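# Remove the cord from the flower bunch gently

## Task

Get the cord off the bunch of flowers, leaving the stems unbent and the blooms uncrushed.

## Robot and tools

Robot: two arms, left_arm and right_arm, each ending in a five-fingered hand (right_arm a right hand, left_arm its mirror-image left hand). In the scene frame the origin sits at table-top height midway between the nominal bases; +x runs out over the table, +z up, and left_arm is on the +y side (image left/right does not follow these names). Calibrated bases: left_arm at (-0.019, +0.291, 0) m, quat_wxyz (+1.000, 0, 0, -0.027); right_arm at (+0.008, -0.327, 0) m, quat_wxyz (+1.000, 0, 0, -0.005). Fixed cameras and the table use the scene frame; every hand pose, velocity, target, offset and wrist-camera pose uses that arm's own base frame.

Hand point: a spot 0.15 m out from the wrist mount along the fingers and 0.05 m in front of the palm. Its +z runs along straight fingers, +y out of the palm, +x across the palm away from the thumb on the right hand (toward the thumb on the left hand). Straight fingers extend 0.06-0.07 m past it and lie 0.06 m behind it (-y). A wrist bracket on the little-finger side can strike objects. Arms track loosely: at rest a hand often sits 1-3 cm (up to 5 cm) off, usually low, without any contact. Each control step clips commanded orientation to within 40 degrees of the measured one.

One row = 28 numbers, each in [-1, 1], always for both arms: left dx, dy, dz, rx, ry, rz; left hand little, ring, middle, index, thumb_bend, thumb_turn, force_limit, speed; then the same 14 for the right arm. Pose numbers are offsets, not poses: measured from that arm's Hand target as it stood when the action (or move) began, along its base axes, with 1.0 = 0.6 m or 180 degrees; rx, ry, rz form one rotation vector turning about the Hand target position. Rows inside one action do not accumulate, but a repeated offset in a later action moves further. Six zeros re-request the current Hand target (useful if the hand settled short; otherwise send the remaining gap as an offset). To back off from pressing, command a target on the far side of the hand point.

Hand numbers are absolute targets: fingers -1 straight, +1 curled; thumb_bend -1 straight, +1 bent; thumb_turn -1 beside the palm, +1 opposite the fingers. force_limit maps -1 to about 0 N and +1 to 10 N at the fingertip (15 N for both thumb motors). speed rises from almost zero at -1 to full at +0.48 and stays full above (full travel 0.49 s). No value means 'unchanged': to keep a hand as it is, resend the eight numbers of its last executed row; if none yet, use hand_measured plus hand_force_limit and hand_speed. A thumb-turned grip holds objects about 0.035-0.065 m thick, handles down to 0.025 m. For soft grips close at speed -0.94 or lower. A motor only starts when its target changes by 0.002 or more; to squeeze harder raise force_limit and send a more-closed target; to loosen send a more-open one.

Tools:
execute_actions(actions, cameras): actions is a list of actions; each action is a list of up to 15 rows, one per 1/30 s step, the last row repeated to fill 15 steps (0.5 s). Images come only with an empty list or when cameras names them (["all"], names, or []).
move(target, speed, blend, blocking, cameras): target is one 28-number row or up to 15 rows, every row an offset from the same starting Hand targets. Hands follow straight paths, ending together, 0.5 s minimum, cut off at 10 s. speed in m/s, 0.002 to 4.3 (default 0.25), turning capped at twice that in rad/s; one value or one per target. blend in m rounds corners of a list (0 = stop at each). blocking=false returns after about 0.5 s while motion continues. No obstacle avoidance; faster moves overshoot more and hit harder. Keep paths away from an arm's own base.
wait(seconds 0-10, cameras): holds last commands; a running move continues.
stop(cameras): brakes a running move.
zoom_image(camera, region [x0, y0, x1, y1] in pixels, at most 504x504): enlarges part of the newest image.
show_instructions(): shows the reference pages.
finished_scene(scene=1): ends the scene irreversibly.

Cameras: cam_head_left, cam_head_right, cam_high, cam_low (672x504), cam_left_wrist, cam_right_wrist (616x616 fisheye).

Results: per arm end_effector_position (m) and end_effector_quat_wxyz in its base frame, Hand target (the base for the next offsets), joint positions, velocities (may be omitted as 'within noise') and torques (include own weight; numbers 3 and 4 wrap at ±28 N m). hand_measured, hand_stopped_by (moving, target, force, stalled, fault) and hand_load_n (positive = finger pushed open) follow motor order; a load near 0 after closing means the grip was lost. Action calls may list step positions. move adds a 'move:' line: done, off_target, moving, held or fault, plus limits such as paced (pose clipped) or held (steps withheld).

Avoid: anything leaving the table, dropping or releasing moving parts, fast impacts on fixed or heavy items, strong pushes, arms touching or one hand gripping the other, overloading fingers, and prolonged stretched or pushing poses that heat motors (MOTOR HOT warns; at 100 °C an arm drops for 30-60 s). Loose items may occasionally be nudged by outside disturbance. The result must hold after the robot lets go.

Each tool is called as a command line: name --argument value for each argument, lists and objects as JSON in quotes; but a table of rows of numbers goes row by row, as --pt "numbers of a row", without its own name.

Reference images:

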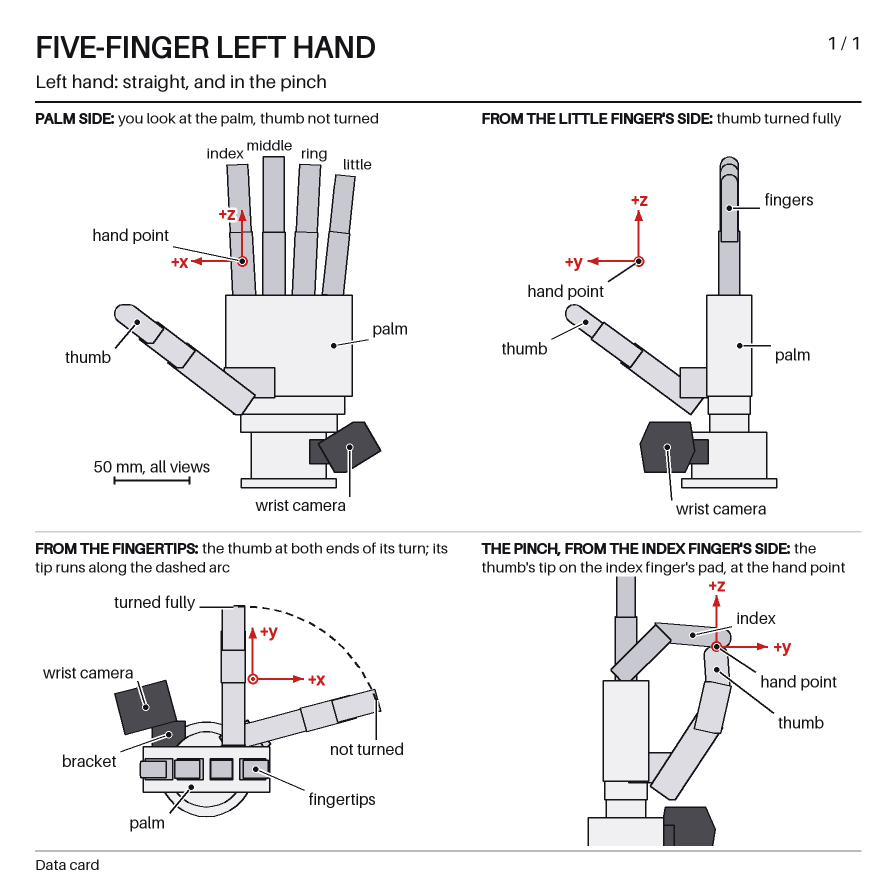

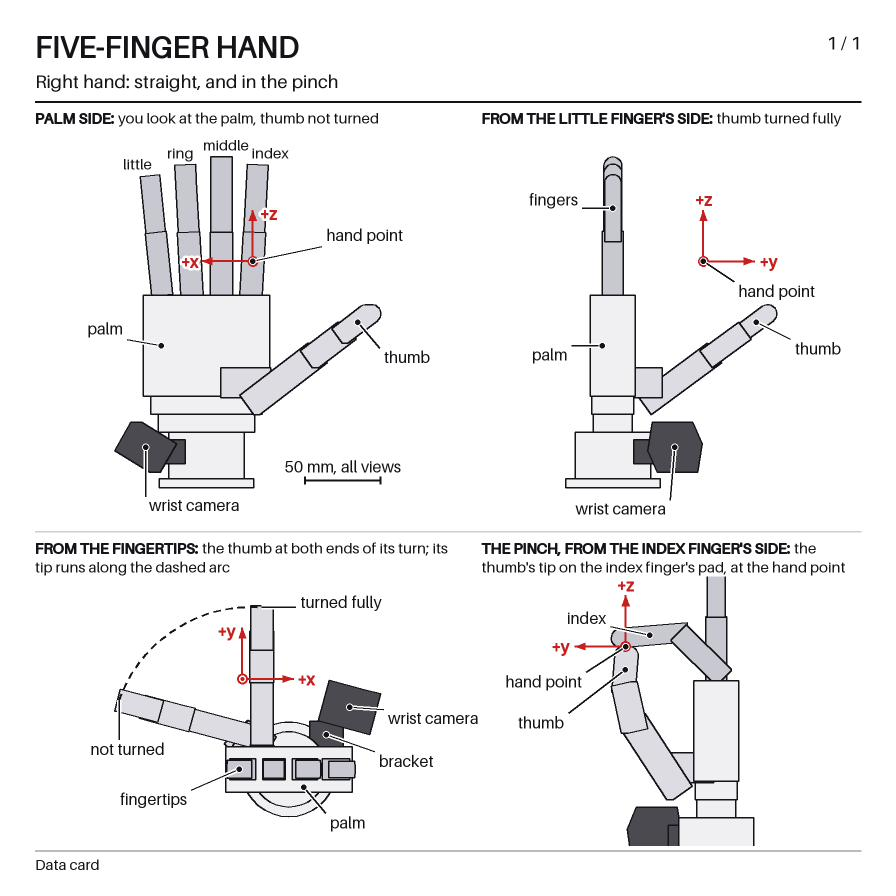

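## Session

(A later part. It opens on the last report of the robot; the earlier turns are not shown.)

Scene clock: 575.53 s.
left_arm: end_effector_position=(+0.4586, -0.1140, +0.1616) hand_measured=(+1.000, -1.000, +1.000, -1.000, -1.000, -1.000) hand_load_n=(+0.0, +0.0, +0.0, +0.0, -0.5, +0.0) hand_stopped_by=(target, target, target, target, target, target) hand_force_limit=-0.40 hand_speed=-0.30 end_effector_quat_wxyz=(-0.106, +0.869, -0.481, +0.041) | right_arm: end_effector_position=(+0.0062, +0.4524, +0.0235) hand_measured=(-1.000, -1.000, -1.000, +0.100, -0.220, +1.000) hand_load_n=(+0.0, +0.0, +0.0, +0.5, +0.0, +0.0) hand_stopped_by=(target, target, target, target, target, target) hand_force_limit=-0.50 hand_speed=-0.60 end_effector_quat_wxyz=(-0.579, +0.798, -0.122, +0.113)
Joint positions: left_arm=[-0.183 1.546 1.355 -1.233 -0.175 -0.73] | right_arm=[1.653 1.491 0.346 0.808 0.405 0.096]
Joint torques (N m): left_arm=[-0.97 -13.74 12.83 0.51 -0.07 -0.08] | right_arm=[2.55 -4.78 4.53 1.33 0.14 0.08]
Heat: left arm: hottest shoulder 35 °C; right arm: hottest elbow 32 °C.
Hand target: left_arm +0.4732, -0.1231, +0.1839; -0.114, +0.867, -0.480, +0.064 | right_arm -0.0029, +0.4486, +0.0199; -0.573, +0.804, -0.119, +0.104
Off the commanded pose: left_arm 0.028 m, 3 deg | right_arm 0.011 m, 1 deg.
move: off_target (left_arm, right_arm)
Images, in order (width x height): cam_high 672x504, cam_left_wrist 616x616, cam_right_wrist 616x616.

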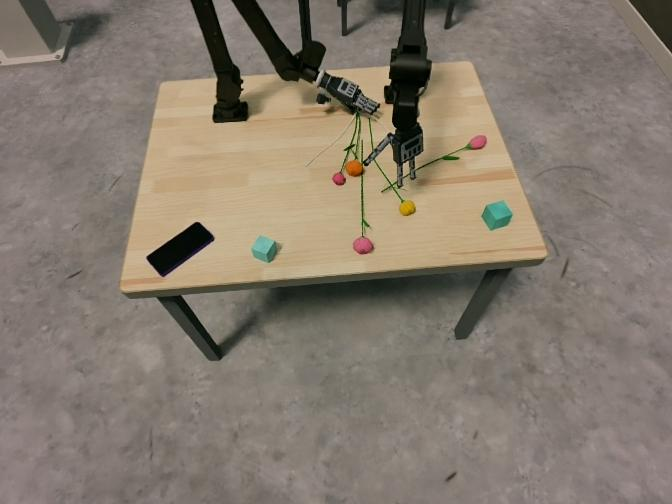

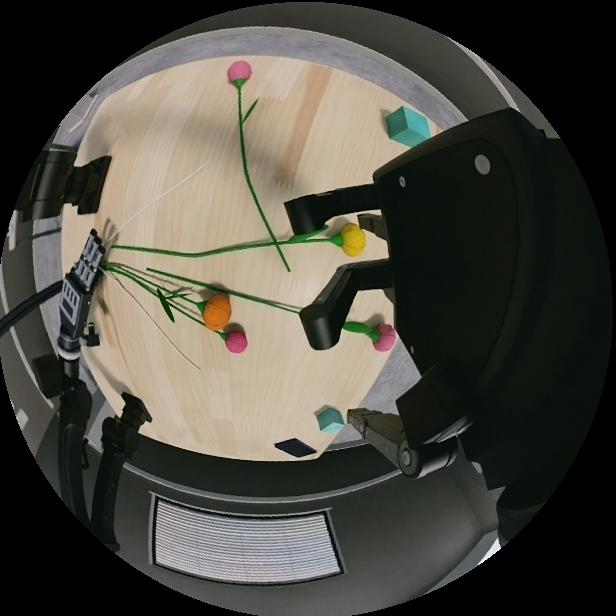

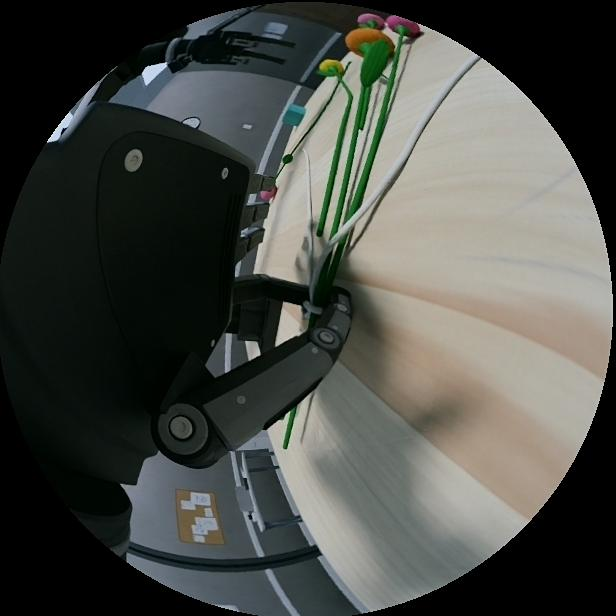

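move --pt "-0.1 0.1 0.0 0 0 0 1 -1 1 -1 -1 -1 -0.4 -0.3 -0.05 0 0 0 0 0 -1 -1 -1 0.1 -0.22 1 -0.5 -0.6" --cameras '["cam_head_left","cam_high","cam_right_wrist","cam_left_wrist"]' --speed 0.1

zoom_image --camera "cam_high" --region '[310, 60, 470, 220]'

zoom_image --camera "cam_right_wrist" --region '[240, 180, 440, 460]'

zoom_image --camera "cam_head_left" --region '[170, 300, 350, 460]'

Scene clock: 580.73 s.
left_arm: end_effector_position=(+0.4137, -0.0685, +0.1848) hand_measured=(+1.000, -1.000, +1.000, -1.000, -1.000, -1.000) hand_load_n=(+0.0, +0.5, +0.0, +0.0, +0.0, +0.0) hand_stopped_by=(target, target, target, target, target, target) hand_force_limit=-0.40 hand_speed=-0.30 end_effector_quat_wxyz=(-0.113, +0.866, -0.482, +0.061) | right_arm: end_effector_position=(-0.0203, +0.4479, +0.0227) hand_measured=(-1.000, -1.000, -1.000, +0.100, -0.220, +1.000) hand_load_n=(+0.0, +0.0, +0.0, +1.0, +0.0, +0.0) hand_stopped_by=(target, target, target, target, target, target) hand_force_limit=-0.50 hand_speed=-0.60 end_effector_quat_wxyz=(-0.579, +0.798, -0.126, +0.115)
Joint positions: left_arm=[-0.093 1.373 1.229 -1.222 -0.156 -0.631] | right_arm=[1.752 1.489 0.346 0.788 0.507 0.138]
Joint torques (N m): left_arm=[1.38 -10.93 8.13 1.5 0.1 0.09] | right_arm=[2.37 -4.84 5.72 0.66 0.01 0.06]
Heat: left arm: hottest shoulder 35 °C; right arm: hottest elbow 32 °C.
Hand target: left_arm +0.4131, -0.0632, +0.1839; -0.114, +0.867, -0.480, +0.064 | right_arm -0.0329, +0.4486, +0.0201; -0.573, +0.804, -0.119, +0.104
Off the commanded pose: left_arm 0.006 m, 0 deg | right_arm 0.013 m, 2 deg.
move: off_target (right_arm)
Images, in order (width x height): cam_head_left 672x504, cam_high 672x504, cam_left_wrist 616x616, cam_right_wrist 616x616.

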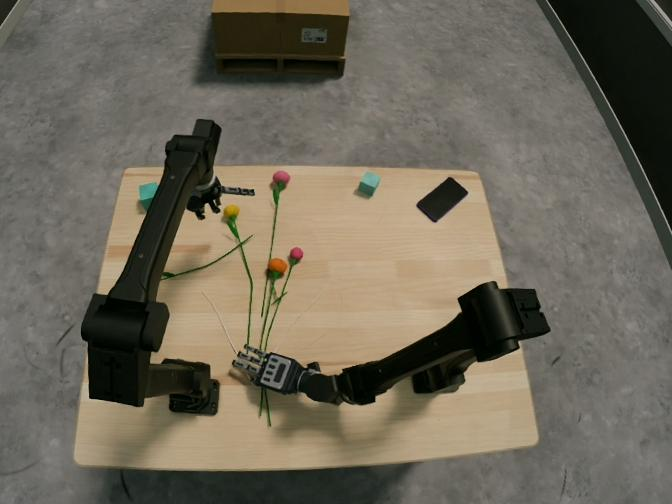

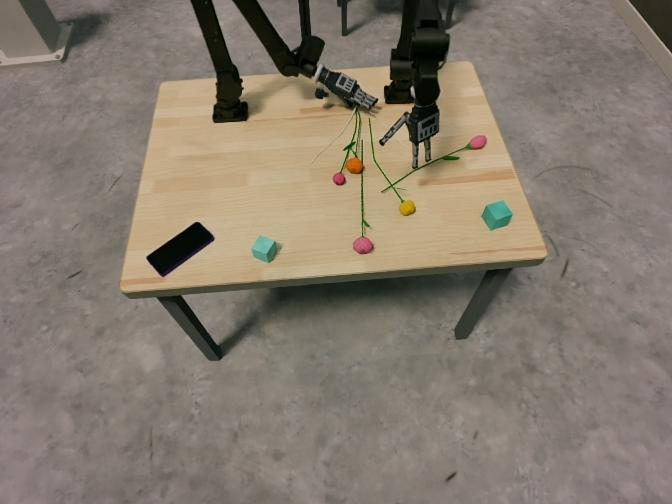

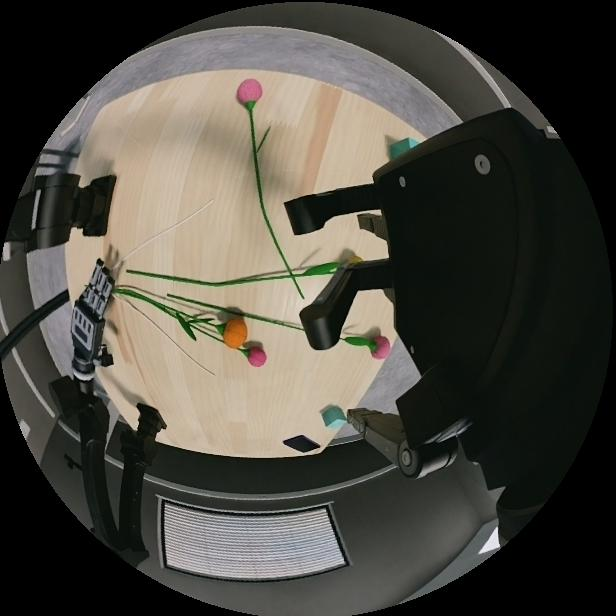

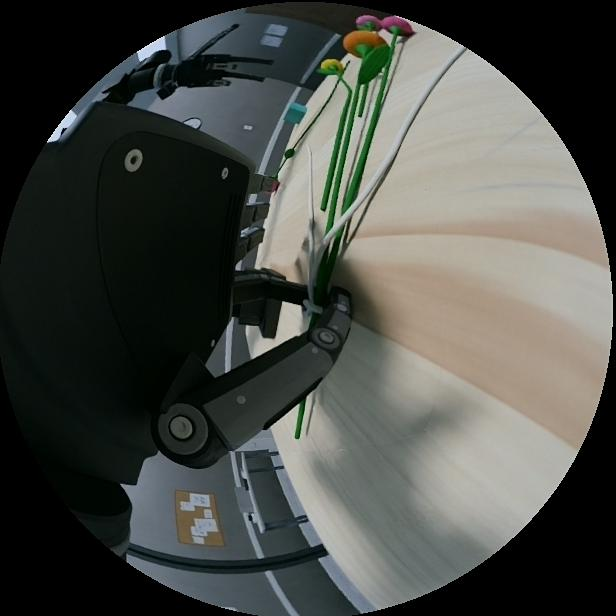

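Scaled by 3.150 from the camera's 672x504 image, which has a finer 960x720 frame.

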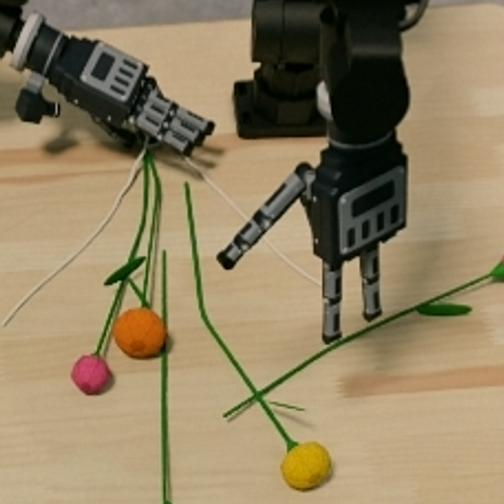

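Scaled by 1.800 from the camera's 616x616 image, which has a finer 880x880 frame.

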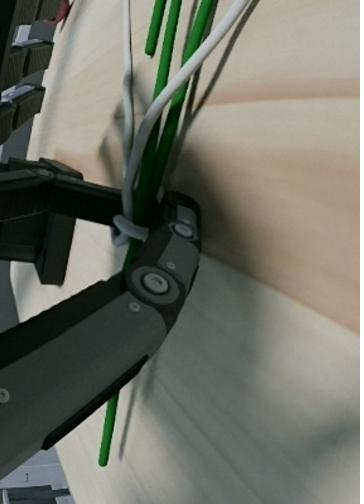

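Scaled by 2.800 from the camera's 672x504 image, which has a finer 960x720 frame.

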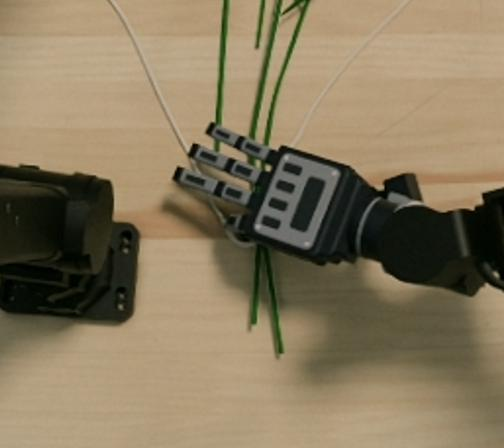

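move --pt "0 0 0.0 0 0 0 1 -1 1 -1 -1 -1 -0.4 -0.3 -0.08 0 0 0 0 0 -1 -1 -1 0.1 -0.22 1 -0.5 -0.6" --cameras '["cam_head_left","cam_high","cam_right_wrist","cam_left_wrist","cam_low"]' --speed 0.08

zoom_image --camera "cam_high" --region '[310, 60, 470, 220]'

zoom_image --camera "cam_right_wrist" --region '[240, 180, 440, 460]'

zoom_image --camera "cam_head_left" --region '[170, 300, 350, 480]'

Scene clock: 590.57 s.
left_arm: end_effector_position=(+0.4137, -0.0685, +0.1848) hand_measured=(+1.000, -1.000, +1.000, -1.000, -1.000, -1.000) hand_load_n=(+0.0, +0.0, +0.0, +0.0, +0.0, +0.0) hand_stopped_by=(target, target, target, target, target, target) hand_force_limit=-0.40 hand_speed=-0.30 end_effector_quat_wxyz=(-0.113, +0.866, -0.483, +0.061) | right_arm: end_effector_position=(-0.0680, +0.4419, +0.0226) hand_measured=(-1.000, -1.000, -1.000, +0.100, -0.220, +1.000) hand_load_n=(+0.0, +0.0, +0.0, +0.0, +0.0, +0.0) hand_stopped_by=(target, target, target, target, target, target) hand_force_limit=-0.50 hand_speed=-0.60 end_effector_quat_wxyz=(-0.577, +0.799, -0.123, +0.114)
Joint positions: left_arm=[-0.093 1.373 1.229 -1.222 -0.156 -0.631] | right_arm=[1.913 1.489 0.369 0.722 0.65 0.208]
Joint torques (N m): left_arm=[1.44 -11.46 8.13 1.51 0.16 0.09] | right_arm=[2.08 -3.43 7.47 0.59 0.11 0.05]
Heat: left arm: hottest shoulder 36 °C; right arm: hottest elbow 33 °C.
Hand target: left_arm +0.4131, -0.0632, +0.1839; -0.114, +0.867, -0.480, +0.064 | right_arm -0.0809, +0.4485, +0.0200; -0.573, +0.804, -0.119, +0.104
Off the commanded pose: left_arm 0.005 m, 0 deg | right_arm 0.015 m, 1 deg.
move: off_target (right_arm)
Images, in order (width x height): cam_head_left 672x504, cam_high 672x504, cam_low 672x504, cam_left_wrist 616x616, cam_right_wrist 616x616.

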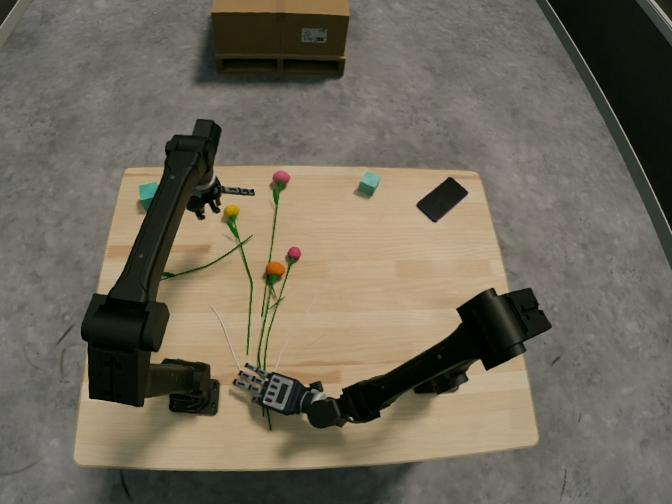

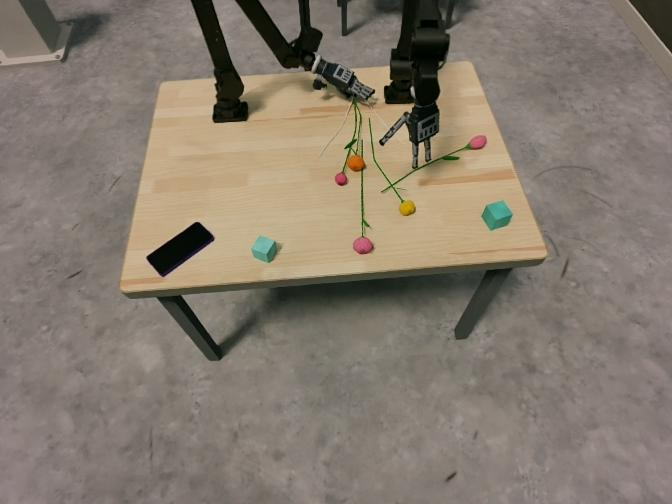

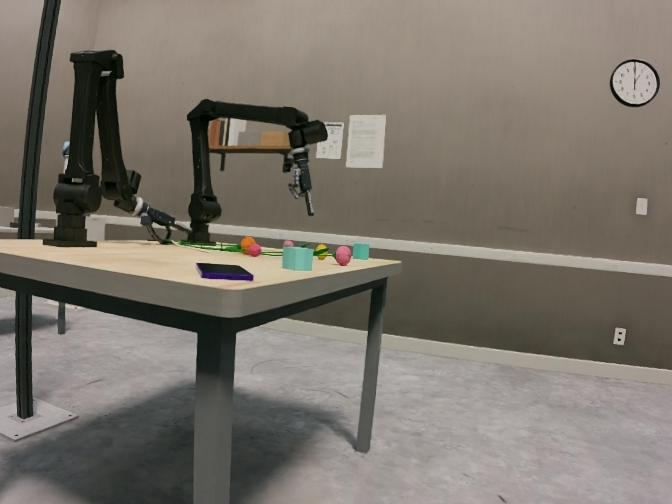

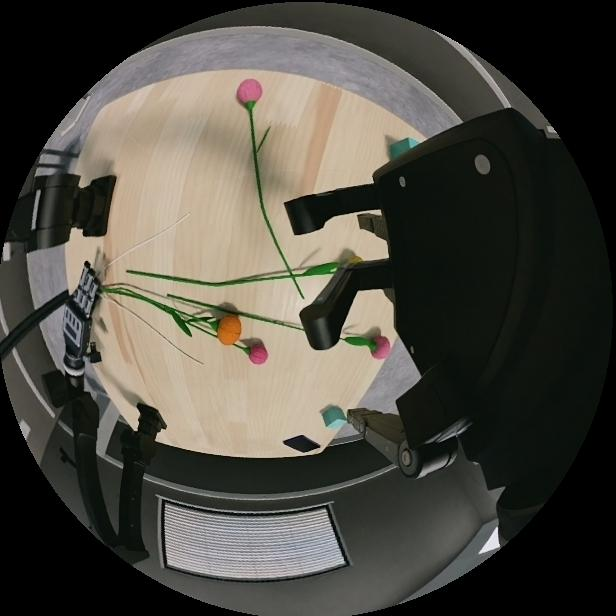

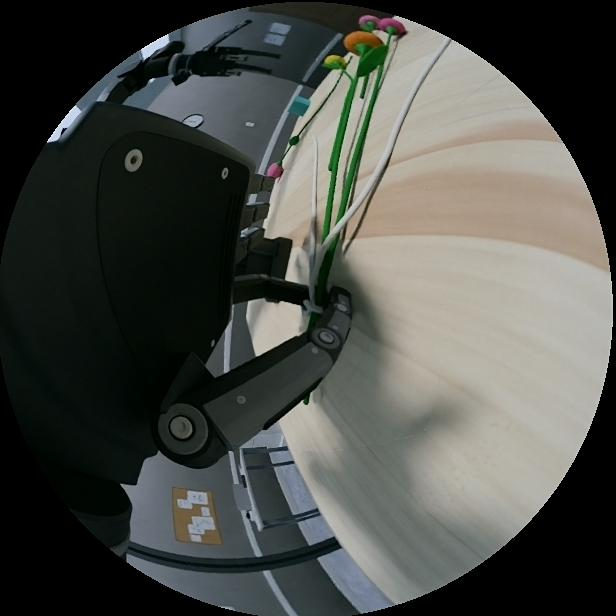

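Scaled by 3.150 from the camera's 672x504 image, which has a finer 960x720 frame.

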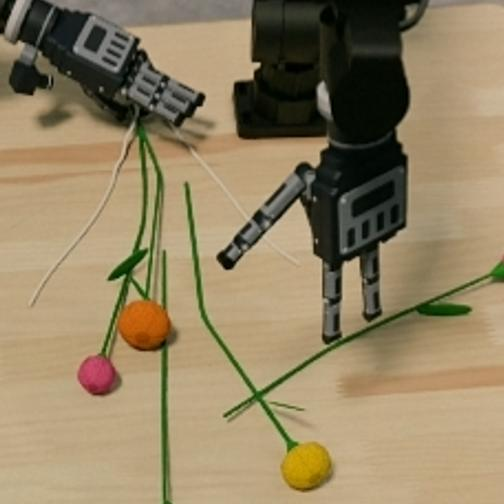

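Scaled by 1.800 from the camera's 616x616 image, which has a finer 880x880 frame.

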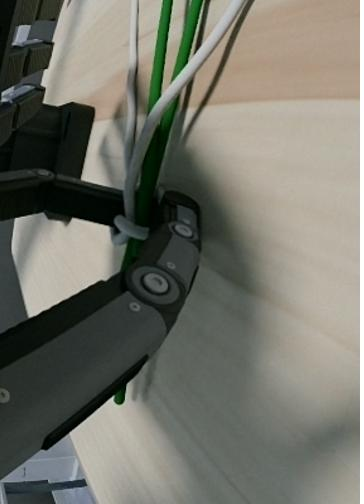

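Scaled by 2.800 from the camera's 672x504 image, which has a finer 960x720 frame.

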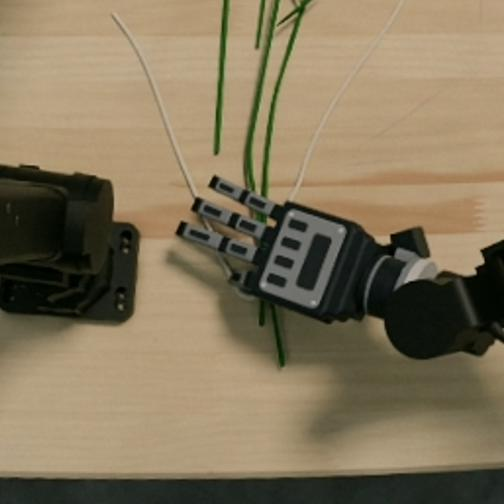

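move --pt "0 0 0.0 0 0 0 1 -1 1 -1 -1 -1 -0.4 -0.3 -0.07 0 0 0 0 0 -1 -1 -1 0.1 -0.22 1 -0.5 -0.6" --cameras '["cam_head_left","cam_high","cam_right_wrist","cam_low"]' --speed 0.08

zoom_image --camera "cam_high" --region '[310, 60, 470, 220]'

zoom_image --camera "cam_right_wrist" --region '[240, 180, 440, 460]'

zoom_image --camera "cam_head_left" --region '[170, 300, 350, 480]'

Scene clock: 594.13 s.
left_arm: end_effector_position=(+0.4137, -0.0685, +0.1848) hand_measured=(+1.000, -1.000, +1.000, -1.000, -1.000, -1.000) hand_load_n=(+0.0, +0.0, +0.0, +0.0, +0.0, +0.0) hand_stopped_by=(target, target, target, target, target, target) hand_force_limit=-0.40 hand_speed=-0.30 end_effector_quat_wxyz=(-0.113, +0.866, -0.483, +0.061) | right_arm: end_effector_position=(-0.1089, +0.4409, +0.0224) hand_measured=(-1.000, -1.000, -1.000, +0.100, -0.220, +1.000) hand_load_n=(+0.0, +0.0, +0.0, -1.0, +0.0, +0.0) hand_stopped_by=(target, target, target, target, target, target) hand_force_limit=-0.50 hand_speed=-0.60 end_effector_quat_wxyz=(-0.576, +0.800, -0.122, +0.113)
Joint positions: left_arm=[-0.093 1.373 1.229 -1.222 -0.156 -0.631] | right_arm=[2.038 1.51 0.415 0.651 0.761 0.275]
Joint torques (N m): left_arm=[1.9 -11.4 8.39 1.4 0.13 0.05] | right_arm=[1.96 -3.14 7.77 1.09 0.16 0.1]
Heat: left arm: hottest shoulder 36 °C; right arm: hottest elbow 33 °C.
Hand target: left_arm +0.4131, -0.0632, +0.1839; -0.114, +0.867, -0.480, +0.064 | right_arm -0.1228, +0.4485, +0.0199; -0.573, +0.804, -0.119, +0.104
Off the commanded pose: left_arm 0.005 m, 0 deg | right_arm 0.016 m, 1 deg.
move: off_target (right_arm)
Images, in order (width x height): cam_head_left 672x504, cam_high 672x504, cam_low 672x504, cam_right_wrist 616x616.

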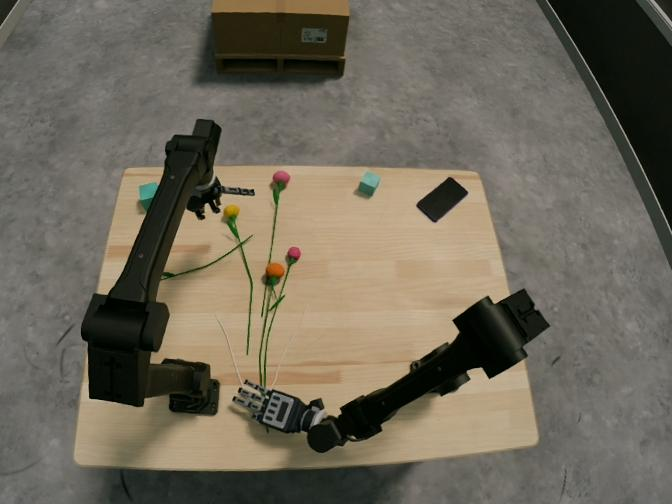

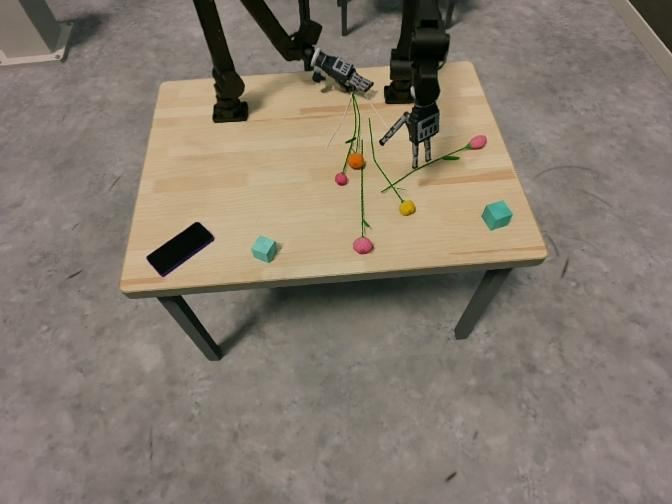

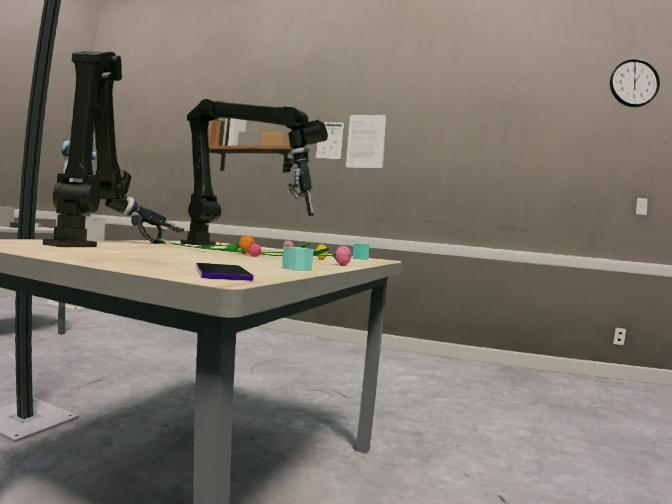

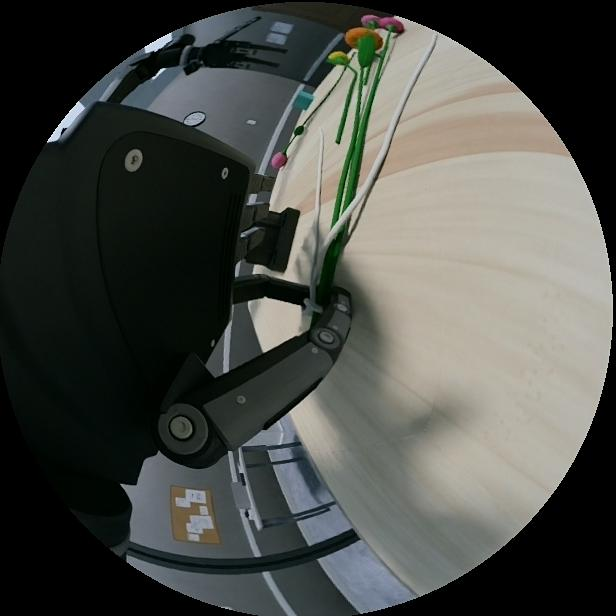

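Scaled by 3.150 from the camera's 672x504 image, which has a finer 960x720 frame.

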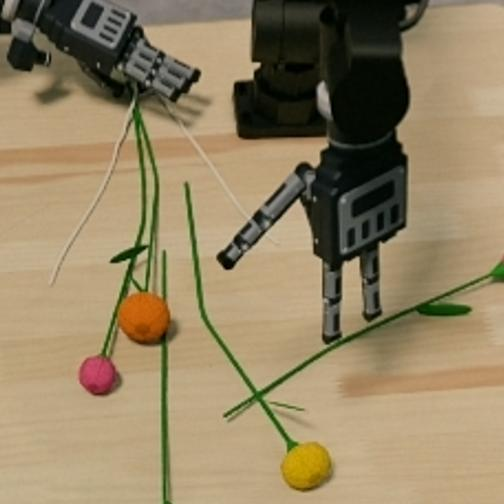

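Scaled by 1.800 from the camera's 616x616 image, which has a finer 880x880 frame.

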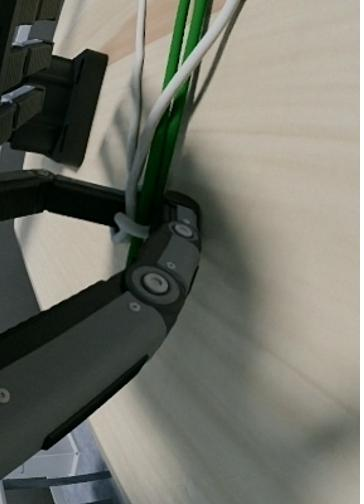

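Scaled by 2.800 from the camera's 672x504 image, which has a finer 960x720 frame.

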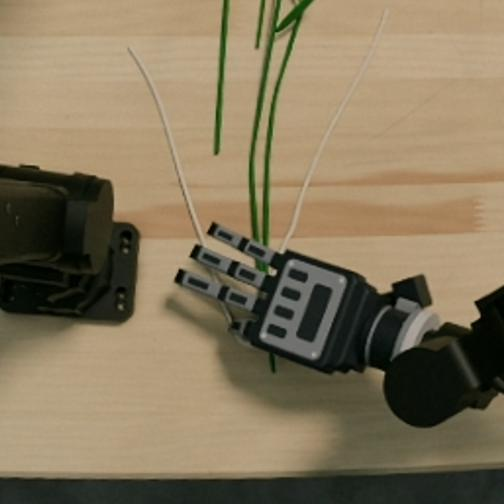

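move --pt "0 0 0.0 0 0 0 1 -1 1 -1 -1 -1 -0.4 -0.3 -0.07 0 0 0 0 0 -1 -1 -1 0.1 -0.22 1 -0.5 -0.6" --cameras '["cam_head_left","cam_high","cam_right_wrist","cam_low"]' --speed 0.08

zoom_image --camera "cam_high" --region '[310, 60, 470, 220]'

zoom_image --camera "cam_right_wrist" --region '[240, 180, 440, 460]'

zoom_image --camera "cam_head_left" --region '[170, 300, 350, 480]'

Scene clock: 597.20 s.
left_arm: end_effector_position=(+0.4137, -0.0685, +0.1848) hand_measured=(+1.000, -1.000, +1.000, -1.000, -1.000, -1.000) hand_load_n=(+0.0, +0.0, +0.0, +0.0, +0.0, +0.0) hand_stopped_by=(target, target, target, target, target, target) hand_force_limit=-0.40 hand_speed=-0.30 end_effector_quat_wxyz=(-0.113, +0.866, -0.483, +0.061) | right_arm: end_effector_position=(-0.1495, +0.4415, +0.0222) hand_measured=(-1.000, -1.000, -1.000, +0.100, -0.220, +1.000) hand_load_n=(+0.0, +0.0, +0.0, -1.0, +0.0, +0.5) hand_stopped_by=(target, target, target, target, target, target) hand_force_limit=-0.50 hand_speed=-0.60 end_effector_quat_wxyz=(-0.575, +0.801, -0.122, +0.114)
Joint positions: left_arm=[-0.093 1.373 1.229 -1.222 -0.156 -0.631] | right_arm=[2.147 1.544 0.478 0.567 0.859 0.347]
Joint torques (N m): left_arm=[1.38 -10.99 8.16 1.37 0.13 0.07] | right_arm=[1.2 -3.49 8.24 1.17 0.2 0.12]
Heat: left arm: hottest shoulder 36 °C; right arm: hottest elbow 33 °C.
Hand target: left_arm +0.4131, -0.0632, +0.1839; -0.114, +0.867, -0.480, +0.064 | right_arm -0.1648, +0.4485, +0.0198; -0.573, +0.804, -0.119, +0.104
Off the commanded pose: left_arm 0.005 m, 0 deg | right_arm 0.017 m, 1 deg.
move: off_target (right_arm)
Images, in order (width x height): cam_head_left 672x504, cam_high 672x504, cam_low 672x504, cam_right_wrist 616x616.

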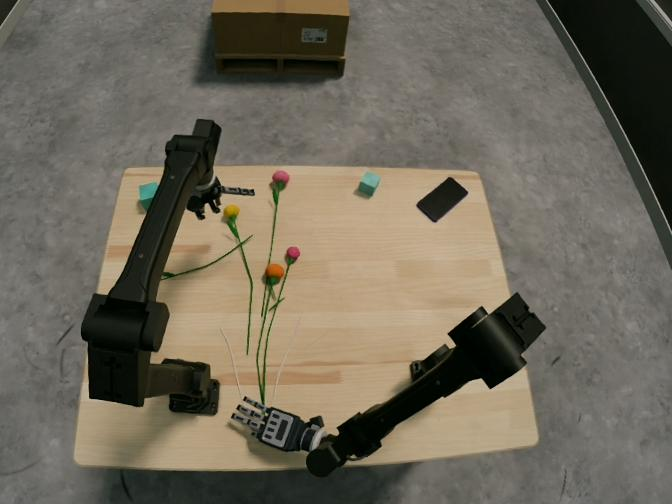

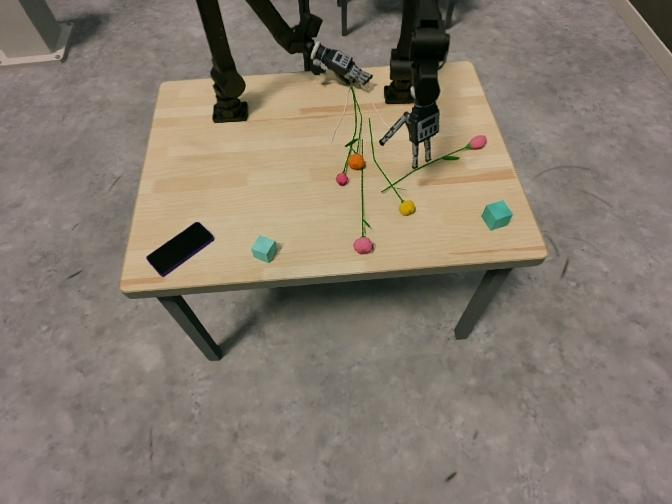

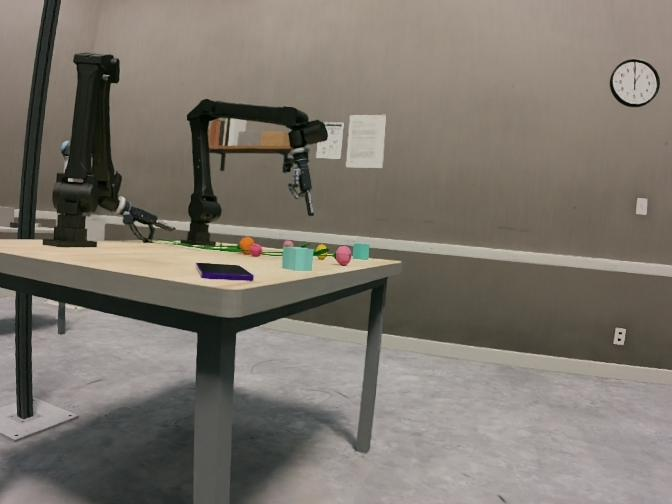

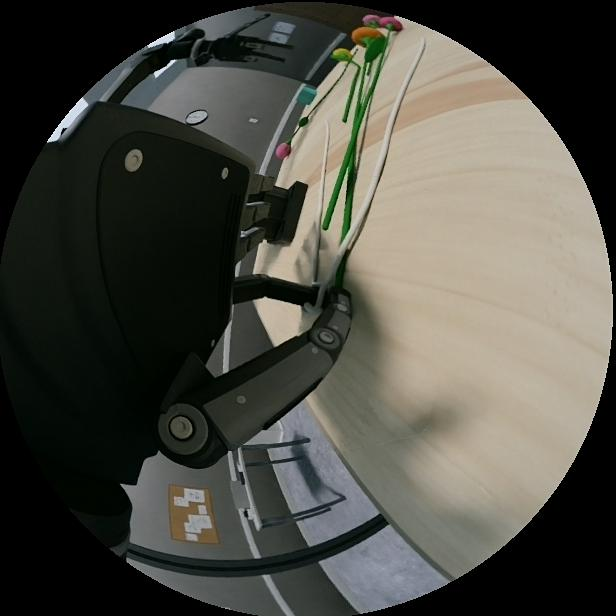

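Scaled by 3.150 from the camera's 672x504 image, which has a finer 960x720 frame.

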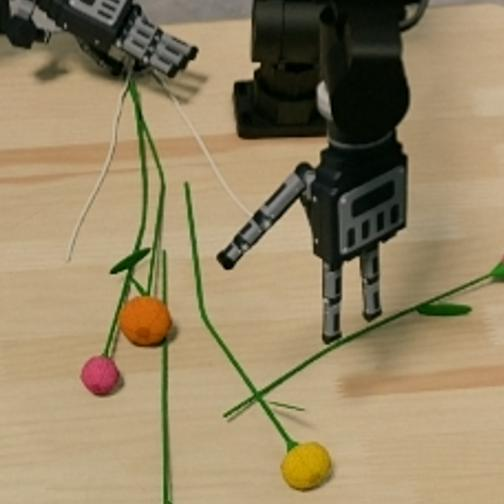

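Scaled by 1.800 from the camera's 616x616 image, which has a finer 880x880 frame.

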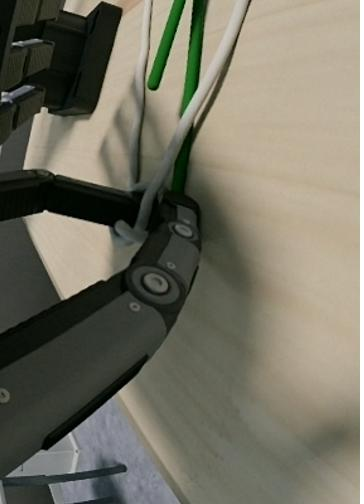

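Scaled by 2.800 from the camera's 672x504 image, which has a finer 960x720 frame.

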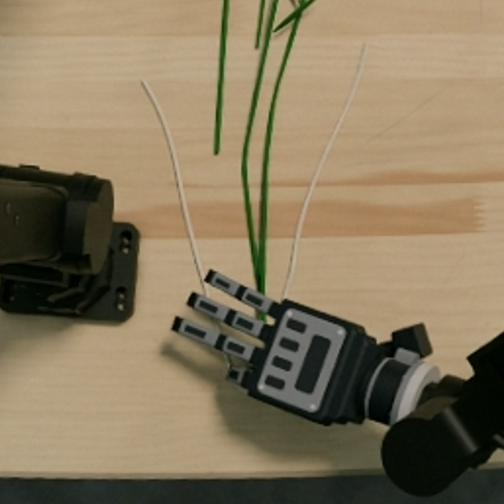

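move --pt "0 0 0.0 0 0 0 1 -1 1 -1 -1 -1 -0.4 -0.3 -0.045 0 0 0 0 0 -1 -1 -1 0.1 -0.22 1 -0.5 -0.6" --cameras '["cam_head_left","cam_high","cam_right_wrist","cam_low"]' --speed 0.08

zoom_image --camera "cam_right_wrist" --region '[240, 180, 440, 460]'

zoom_image --camera "cam_head_left" --region '[170, 300, 350, 480]'

Scene clock: 599.90 s.
left_arm: end_effector_position=(+0.4137, -0.0685, +0.1848) hand_measured=(+1.000, -1.000, +1.000, -1.000, -1.000, -1.000) hand_load_n=(+0.0, +0.0, +0.0, -0.5, +0.0, +0.0) hand_stopped_by=(target, target, target, target, target, target) hand_force_limit=-0.40 hand_speed=-0.30 end_effector_quat_wxyz=(-0.113, +0.866, -0.483, +0.061) | right_arm: end_effector_position=(-0.1754, +0.4423, +0.0222) hand_measured=(-1.000, -1.000, -1.000, +0.100, -0.220, +1.000) hand_load_n=(+0.0, +0.0, -0.5, -0.5, +0.0, +0.0) hand_stopped_by=(target, target, target, target, target, target) hand_force_limit=-0.50 hand_speed=-0.60 end_effector_quat_wxyz=(-0.575, +0.801, -0.122, +0.114)
Joint positions: left_arm=[-0.093 1.373 1.229 -1.222 -0.156 -0.631] | right_arm=[2.209 1.569 0.526 0.505 0.914 0.397]
Joint torques (N m): left_arm=[1.14 -11.81 7.99 1.43 0.06 0.07] | right_arm=[2.32 -4.07 8.34 0.98 0.18 0.06]
Heat: left arm: hottest shoulder 36 °C; right arm: hottest elbow 33 °C.
Hand target: left_arm +0.4131, -0.0632, +0.1839; -0.114, +0.867, -0.480, +0.064 | right_arm -0.1918, +0.4485, +0.0198; -0.573, +0.804, -0.119, +0.104
Off the commanded pose: left_arm 0.005 m, 0 deg | right_arm 0.018 m, 1 deg.
move: off_target (right_arm)
Images, in order (width x height): cam_head_left 672x504, cam_high 672x504, cam_low 672x504, cam_right_wrist 616x616.

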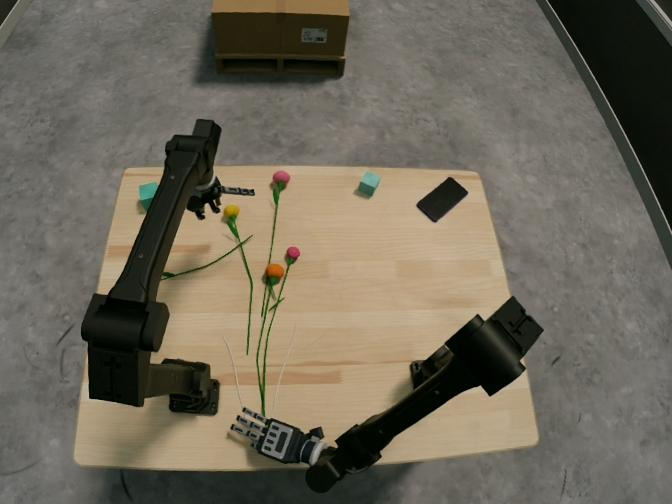

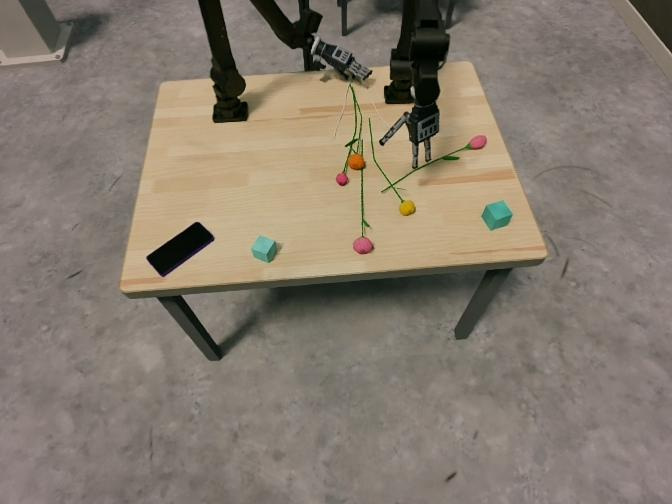

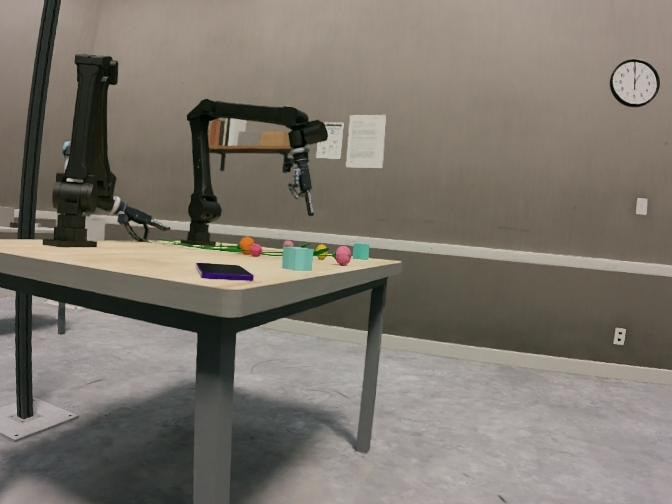

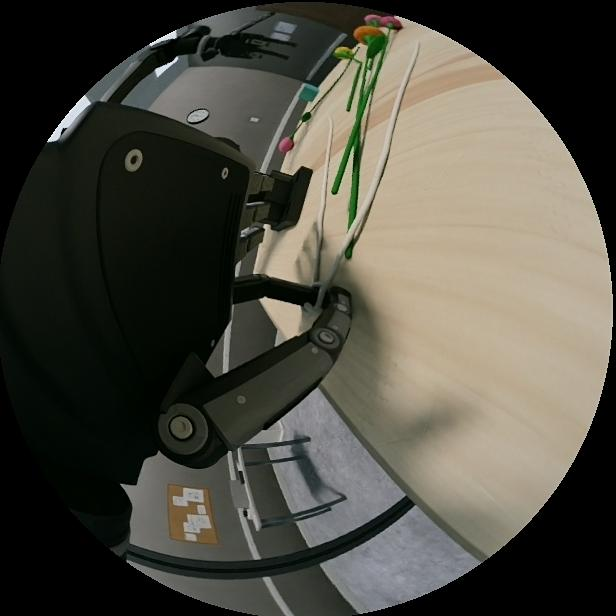

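Scaled by 1.800 from the camera's 616x616 image, which has a finer 880x880 frame.

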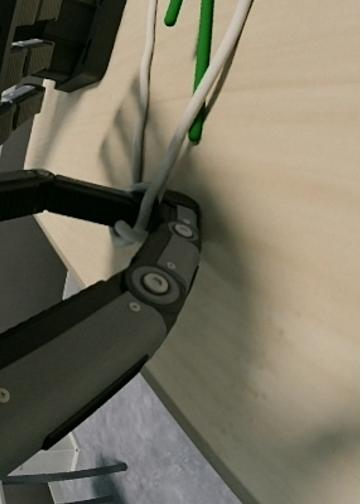

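Scaled by 2.800 from the camera's 672x504 image, which has a finer 960x720 frame.

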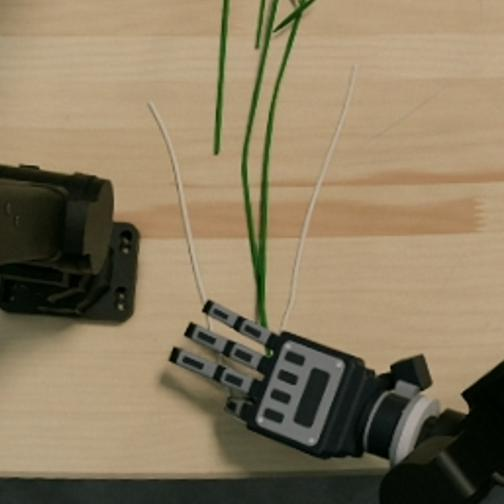

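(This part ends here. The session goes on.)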